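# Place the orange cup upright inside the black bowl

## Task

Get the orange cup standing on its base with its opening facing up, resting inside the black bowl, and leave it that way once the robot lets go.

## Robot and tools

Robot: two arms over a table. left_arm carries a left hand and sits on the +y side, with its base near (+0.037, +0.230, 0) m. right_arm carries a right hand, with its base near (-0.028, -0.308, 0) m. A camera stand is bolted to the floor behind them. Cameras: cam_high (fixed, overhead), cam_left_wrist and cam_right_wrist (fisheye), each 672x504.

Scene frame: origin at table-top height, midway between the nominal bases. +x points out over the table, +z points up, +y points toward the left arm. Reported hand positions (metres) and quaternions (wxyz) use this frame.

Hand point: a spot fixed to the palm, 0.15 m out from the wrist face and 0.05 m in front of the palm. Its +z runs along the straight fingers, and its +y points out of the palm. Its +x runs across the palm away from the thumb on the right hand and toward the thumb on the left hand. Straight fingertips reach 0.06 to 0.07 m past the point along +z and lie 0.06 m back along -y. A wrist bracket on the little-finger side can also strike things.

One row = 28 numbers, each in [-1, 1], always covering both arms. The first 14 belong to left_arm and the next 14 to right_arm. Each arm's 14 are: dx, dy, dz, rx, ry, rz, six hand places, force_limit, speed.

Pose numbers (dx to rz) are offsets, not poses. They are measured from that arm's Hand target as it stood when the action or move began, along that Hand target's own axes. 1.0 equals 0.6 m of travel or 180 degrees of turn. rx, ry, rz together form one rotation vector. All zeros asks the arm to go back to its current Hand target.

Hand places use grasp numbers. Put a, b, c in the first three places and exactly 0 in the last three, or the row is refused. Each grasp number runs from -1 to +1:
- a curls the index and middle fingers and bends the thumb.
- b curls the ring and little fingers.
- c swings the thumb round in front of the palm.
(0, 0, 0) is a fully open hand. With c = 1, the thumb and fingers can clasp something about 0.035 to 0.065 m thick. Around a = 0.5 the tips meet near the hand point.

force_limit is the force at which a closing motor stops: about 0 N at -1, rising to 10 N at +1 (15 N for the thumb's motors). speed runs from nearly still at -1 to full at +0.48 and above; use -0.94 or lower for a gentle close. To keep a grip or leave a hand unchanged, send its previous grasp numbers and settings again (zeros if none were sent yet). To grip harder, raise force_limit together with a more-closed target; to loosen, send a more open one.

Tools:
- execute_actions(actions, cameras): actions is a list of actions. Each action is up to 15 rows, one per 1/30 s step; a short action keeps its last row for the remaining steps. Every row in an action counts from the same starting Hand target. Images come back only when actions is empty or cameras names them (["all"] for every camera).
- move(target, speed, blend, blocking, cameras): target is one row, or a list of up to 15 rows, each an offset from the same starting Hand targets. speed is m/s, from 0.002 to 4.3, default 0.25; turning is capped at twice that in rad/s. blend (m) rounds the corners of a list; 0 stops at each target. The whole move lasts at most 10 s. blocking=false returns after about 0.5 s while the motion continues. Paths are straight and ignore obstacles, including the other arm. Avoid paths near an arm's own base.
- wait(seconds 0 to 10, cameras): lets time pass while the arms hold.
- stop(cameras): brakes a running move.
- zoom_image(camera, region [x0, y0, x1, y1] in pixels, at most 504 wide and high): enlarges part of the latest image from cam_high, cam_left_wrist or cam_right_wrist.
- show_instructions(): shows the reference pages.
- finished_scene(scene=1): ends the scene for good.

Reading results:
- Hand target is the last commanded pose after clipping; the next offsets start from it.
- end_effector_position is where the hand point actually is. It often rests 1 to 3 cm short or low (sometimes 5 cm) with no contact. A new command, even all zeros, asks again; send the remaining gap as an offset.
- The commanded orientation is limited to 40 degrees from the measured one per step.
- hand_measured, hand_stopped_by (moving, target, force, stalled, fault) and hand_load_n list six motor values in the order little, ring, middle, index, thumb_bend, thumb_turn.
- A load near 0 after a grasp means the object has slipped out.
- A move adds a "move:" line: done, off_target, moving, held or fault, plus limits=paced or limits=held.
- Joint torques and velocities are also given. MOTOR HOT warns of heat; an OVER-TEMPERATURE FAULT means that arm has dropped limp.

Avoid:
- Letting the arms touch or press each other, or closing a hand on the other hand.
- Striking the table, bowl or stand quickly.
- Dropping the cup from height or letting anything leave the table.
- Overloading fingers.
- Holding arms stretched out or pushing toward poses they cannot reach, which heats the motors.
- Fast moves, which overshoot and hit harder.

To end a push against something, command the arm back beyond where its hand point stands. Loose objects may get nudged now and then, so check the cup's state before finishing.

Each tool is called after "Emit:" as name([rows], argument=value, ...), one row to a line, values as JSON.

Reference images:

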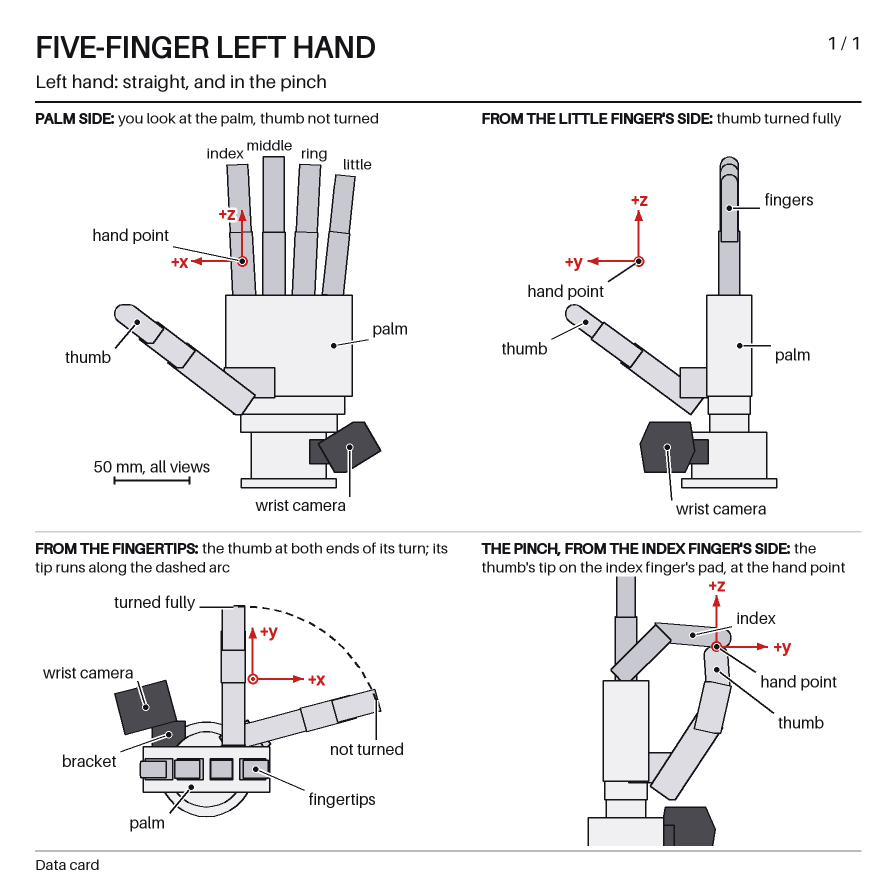

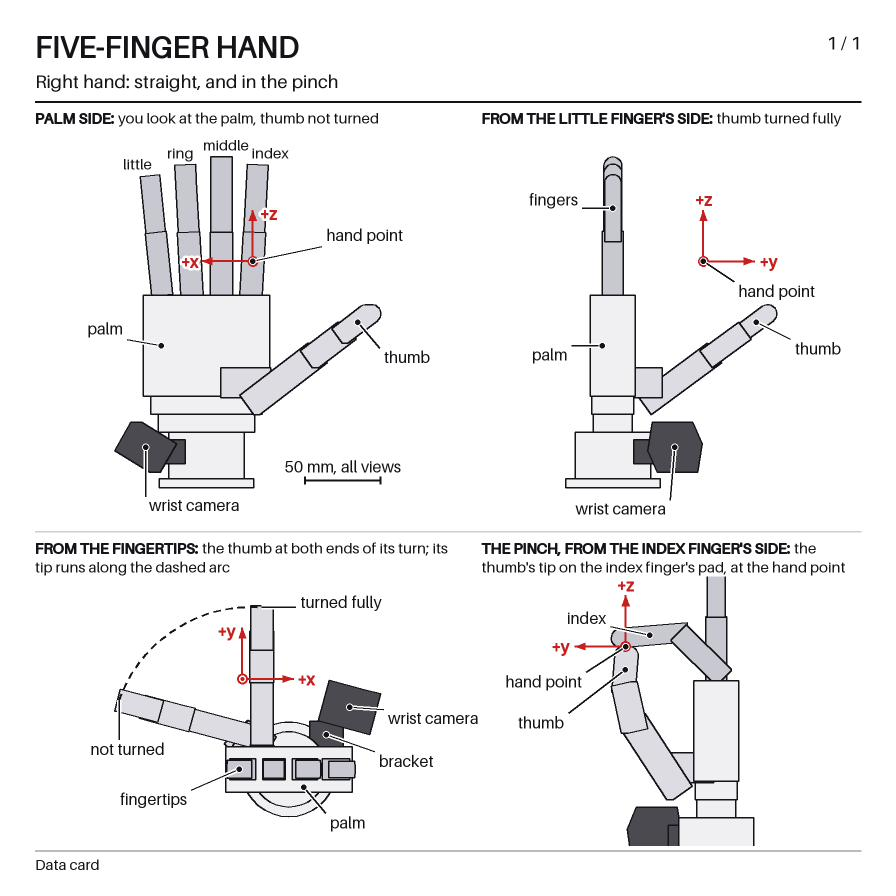

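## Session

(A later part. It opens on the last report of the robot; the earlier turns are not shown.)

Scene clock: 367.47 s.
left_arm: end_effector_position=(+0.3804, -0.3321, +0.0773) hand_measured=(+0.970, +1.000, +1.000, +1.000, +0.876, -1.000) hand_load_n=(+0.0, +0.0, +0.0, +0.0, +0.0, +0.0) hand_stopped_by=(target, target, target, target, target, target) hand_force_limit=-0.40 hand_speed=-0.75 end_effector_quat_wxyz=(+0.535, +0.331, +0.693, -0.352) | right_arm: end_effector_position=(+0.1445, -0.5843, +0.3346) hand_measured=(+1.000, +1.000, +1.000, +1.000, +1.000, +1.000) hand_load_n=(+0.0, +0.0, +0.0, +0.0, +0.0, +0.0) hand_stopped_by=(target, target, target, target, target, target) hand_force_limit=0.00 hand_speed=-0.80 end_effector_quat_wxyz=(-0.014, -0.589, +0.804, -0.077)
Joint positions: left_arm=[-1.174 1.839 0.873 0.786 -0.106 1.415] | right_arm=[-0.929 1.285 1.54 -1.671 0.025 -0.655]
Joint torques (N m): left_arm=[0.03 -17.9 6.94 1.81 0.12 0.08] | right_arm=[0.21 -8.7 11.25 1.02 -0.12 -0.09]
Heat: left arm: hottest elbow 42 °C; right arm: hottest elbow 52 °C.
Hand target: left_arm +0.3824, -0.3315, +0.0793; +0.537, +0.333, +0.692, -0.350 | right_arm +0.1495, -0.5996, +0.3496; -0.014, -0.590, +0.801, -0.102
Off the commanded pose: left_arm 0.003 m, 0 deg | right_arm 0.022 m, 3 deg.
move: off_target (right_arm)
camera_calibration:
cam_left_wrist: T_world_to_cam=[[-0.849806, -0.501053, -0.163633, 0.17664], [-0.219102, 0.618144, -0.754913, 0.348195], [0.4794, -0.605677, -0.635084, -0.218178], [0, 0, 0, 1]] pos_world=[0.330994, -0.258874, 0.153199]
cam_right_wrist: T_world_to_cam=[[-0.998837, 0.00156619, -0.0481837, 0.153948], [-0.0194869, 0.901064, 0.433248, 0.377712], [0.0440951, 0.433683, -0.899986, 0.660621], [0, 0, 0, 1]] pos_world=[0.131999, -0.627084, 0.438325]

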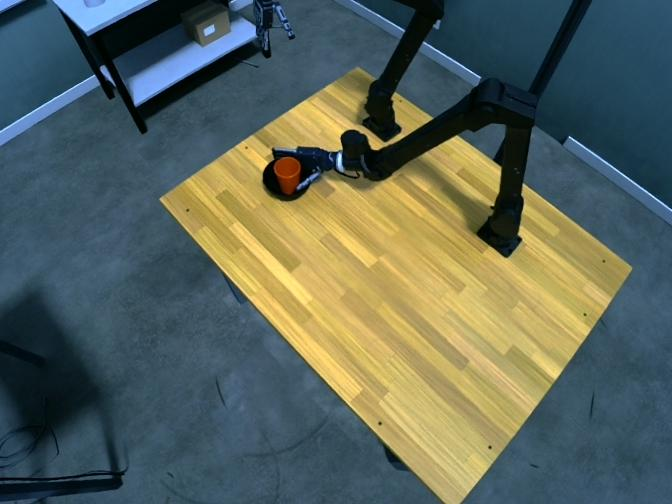

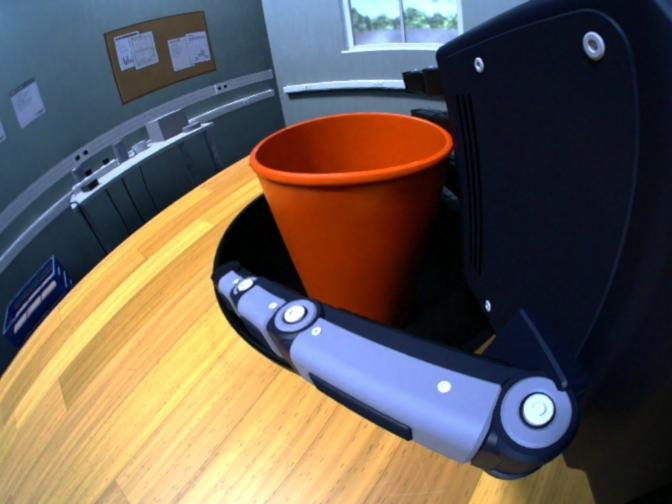

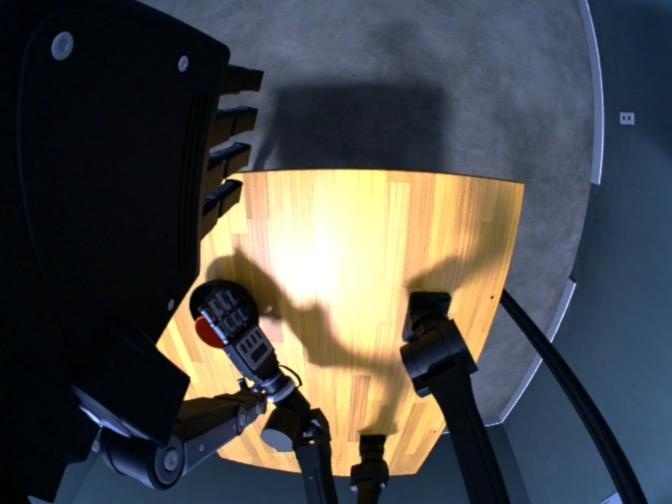

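Emit:
zoom_image(camera="cam_left_wrist", region=[190, 60, 520, 390])

Emit:
zoom_image(camera="cam_high", region=[255, 140, 325, 210])

Emit:
zoom_image(camera="cam_right_wrist", region=[170, 260, 290, 380])

Scaled by 1.527 from the camera's 672x504 image, which has a finer 960x720 frame.

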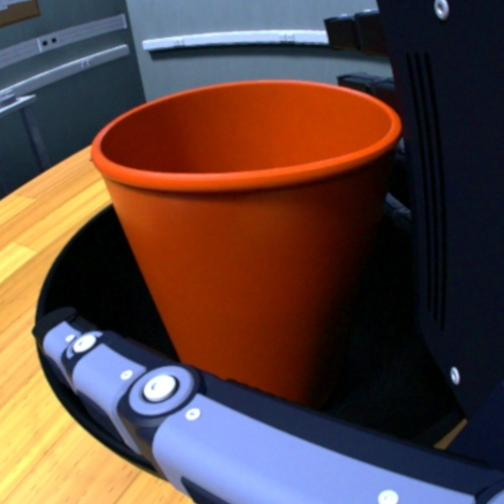

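Scaled by 7.200 from the camera's 672x504 image, which has a finer 960x720 frame.

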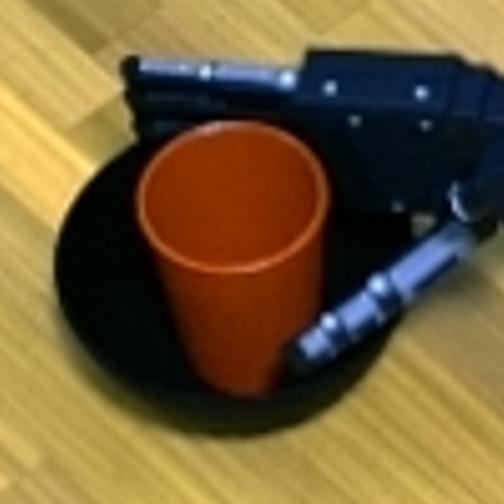

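Scaled by 4.200 from the camera's 672x504 image, which has a finer 960x720 frame.

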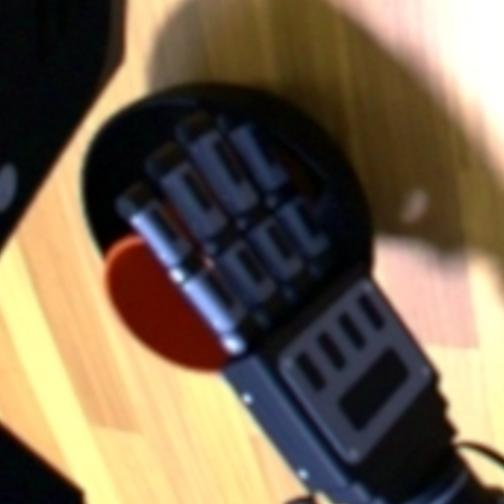

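Emit:
move([
  [0,0,-0.1333,0,0,0,-0.3,0,1,0,0,0,-0.4,-0.75,0,0,0,0,0,0,0,0,0,0,0,0,0,-0.8],
  [-0.1625,-0.021,-0.3128,0,0,0,-0.3,0,1,0,0,0,-0.4,-0.75,0,0,0,0,0,0,0,0,0,0,0,0,0,-0.8],
], speed=[0.08, 0.2], blend=[0.03, 0], cameras=["all"])

Emit:
zoom_image(camera="cam_high", region=[245, 130, 335, 220])

Emit:
zoom_image(camera="cam_right_wrist", region=[170, 260, 290, 380])

Scene clock: 400.47 s.
left_arm: end_effector_position=(+0.2989, -0.1854, +0.2059) hand_measured=(+0.970, +1.000, +1.000, +1.000, +0.876, -1.000) hand_load_n=(+0.0, +0.0, +0.0, +0.0, +0.0, +0.0) hand_stopped_by=(target, target, target, target, target, target) hand_force_limit=-0.40 hand_speed=-0.75 end_effector_quat_wxyz=(+0.537, +0.332, +0.693, -0.347) | right_arm: end_effector_position=(+0.1445, -0.5843, +0.3346) hand_measured=(+1.000, +1.000, +1.000, +1.000, +1.000, +1.000) hand_load_n=(+0.0, +0.0, +0.0, +0.0, +0.0, +0.0) hand_stopped_by=(target, target, target, target, target, target) hand_force_limit=0.00 hand_speed=-0.80 end_effector_quat_wxyz=(-0.014, -0.589, +0.804, -0.077)
Joint positions: left_arm=[-1.218 1.122 0.544 0.393 -0.157 1.415] | right_arm=[-0.929 1.285 1.54 -1.671 0.025 -0.655]
Joint torques (N m): left_arm=[-1.32 -8.76 9.73 1.76 -0.04 -0.02] | right_arm=[0.21 -8.7 11.25 1.03 -0.12 -0.09]
Heat: left arm: hottest elbow 41 °C; right arm: hottest elbow 52 °C.
Hand target: left_arm +0.2958, -0.1885, +0.2095; +0.537, +0.333, +0.692, -0.350 | right_arm +0.1495, -0.5996, +0.3496; -0.014, -0.590, +0.801, -0.102
Off the commanded pose: left_arm 0.006 m, 0 deg | right_arm 0.022 m, 3 deg.
move: off_target (right_arm)
camera_calibration:
cam_left_wrist: T_world_to_cam=[[-0.845873, -0.504476, -0.173214, 0.202052], [-0.217772, 0.623083, -0.751227, 0.336579], [0.486903, -0.597721, -0.63691, -0.00900164], [0, 0, 0, 1]] pos_world=[0.24859, -0.113167, 0.282112]
cam_right_wrist: T_world_to_cam=[[-0.998837, 0.00156619, -0.0481837, 0.153948], [-0.0194869, 0.901064, 0.433248, 0.377712], [0.0440951, 0.433683, -0.899986, 0.660621], [0, 0, 0, 1]] pos_world=[0.131999, -0.627084, 0.438325]

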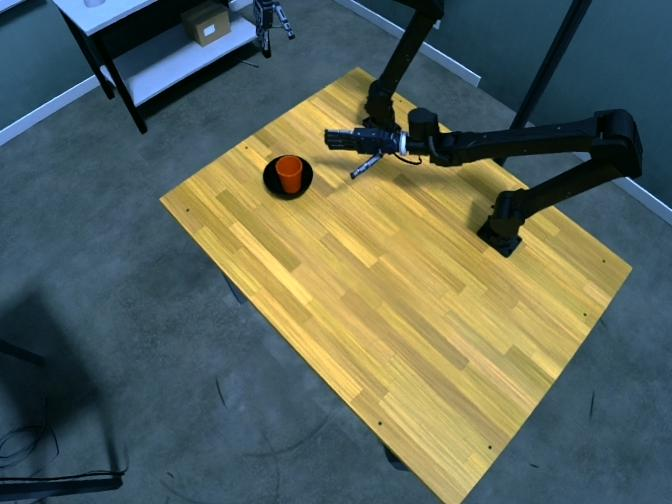

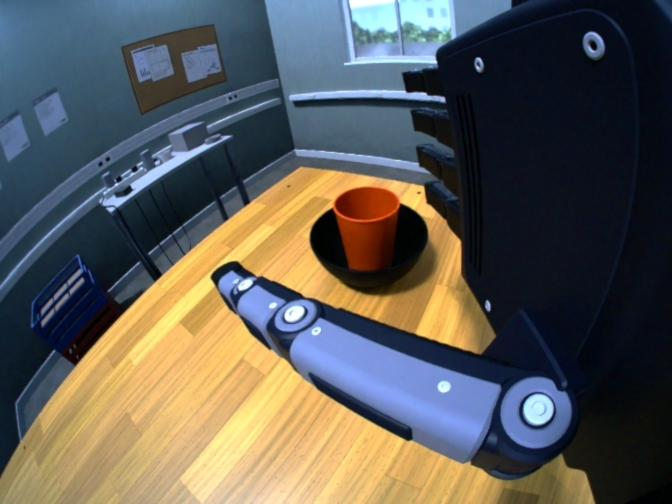

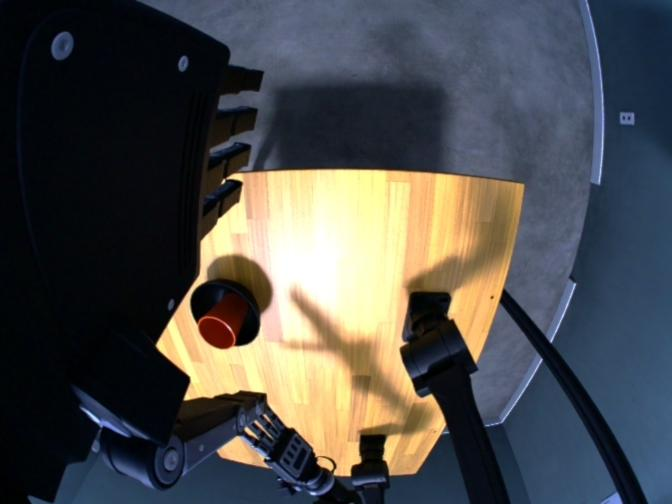

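Scaled by 5.600 from the camera's 672x504 image, which has a finer 960x720 frame.

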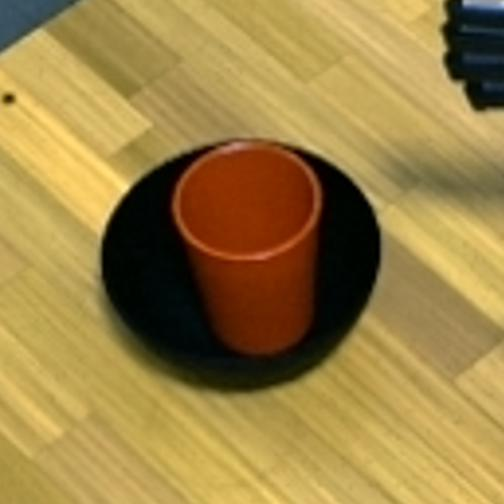

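Scaled by 4.200 from the camera's 672x504 image, which has a finer 960x720 frame.

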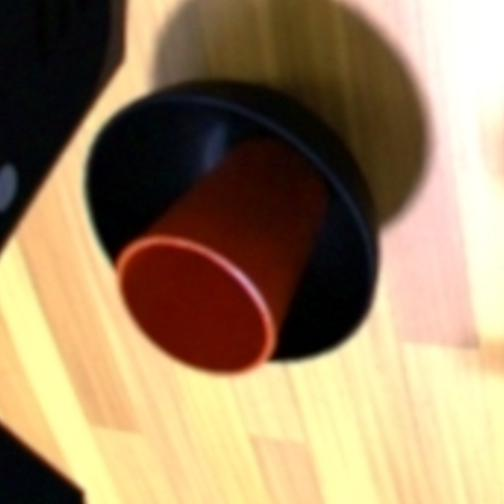

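Emit:
zoom_image(camera="cam_left_wrist", region=[290, 160, 450, 310])

Scaled by 3.150 from the camera's 672x504 image, which has a finer 960x720 frame.

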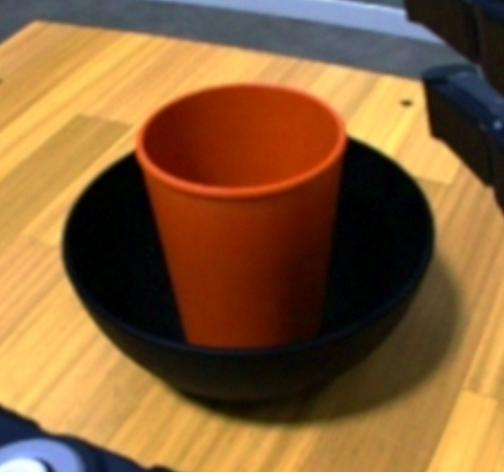

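Emit:
finished_scene()

The scene is finished: the task was done.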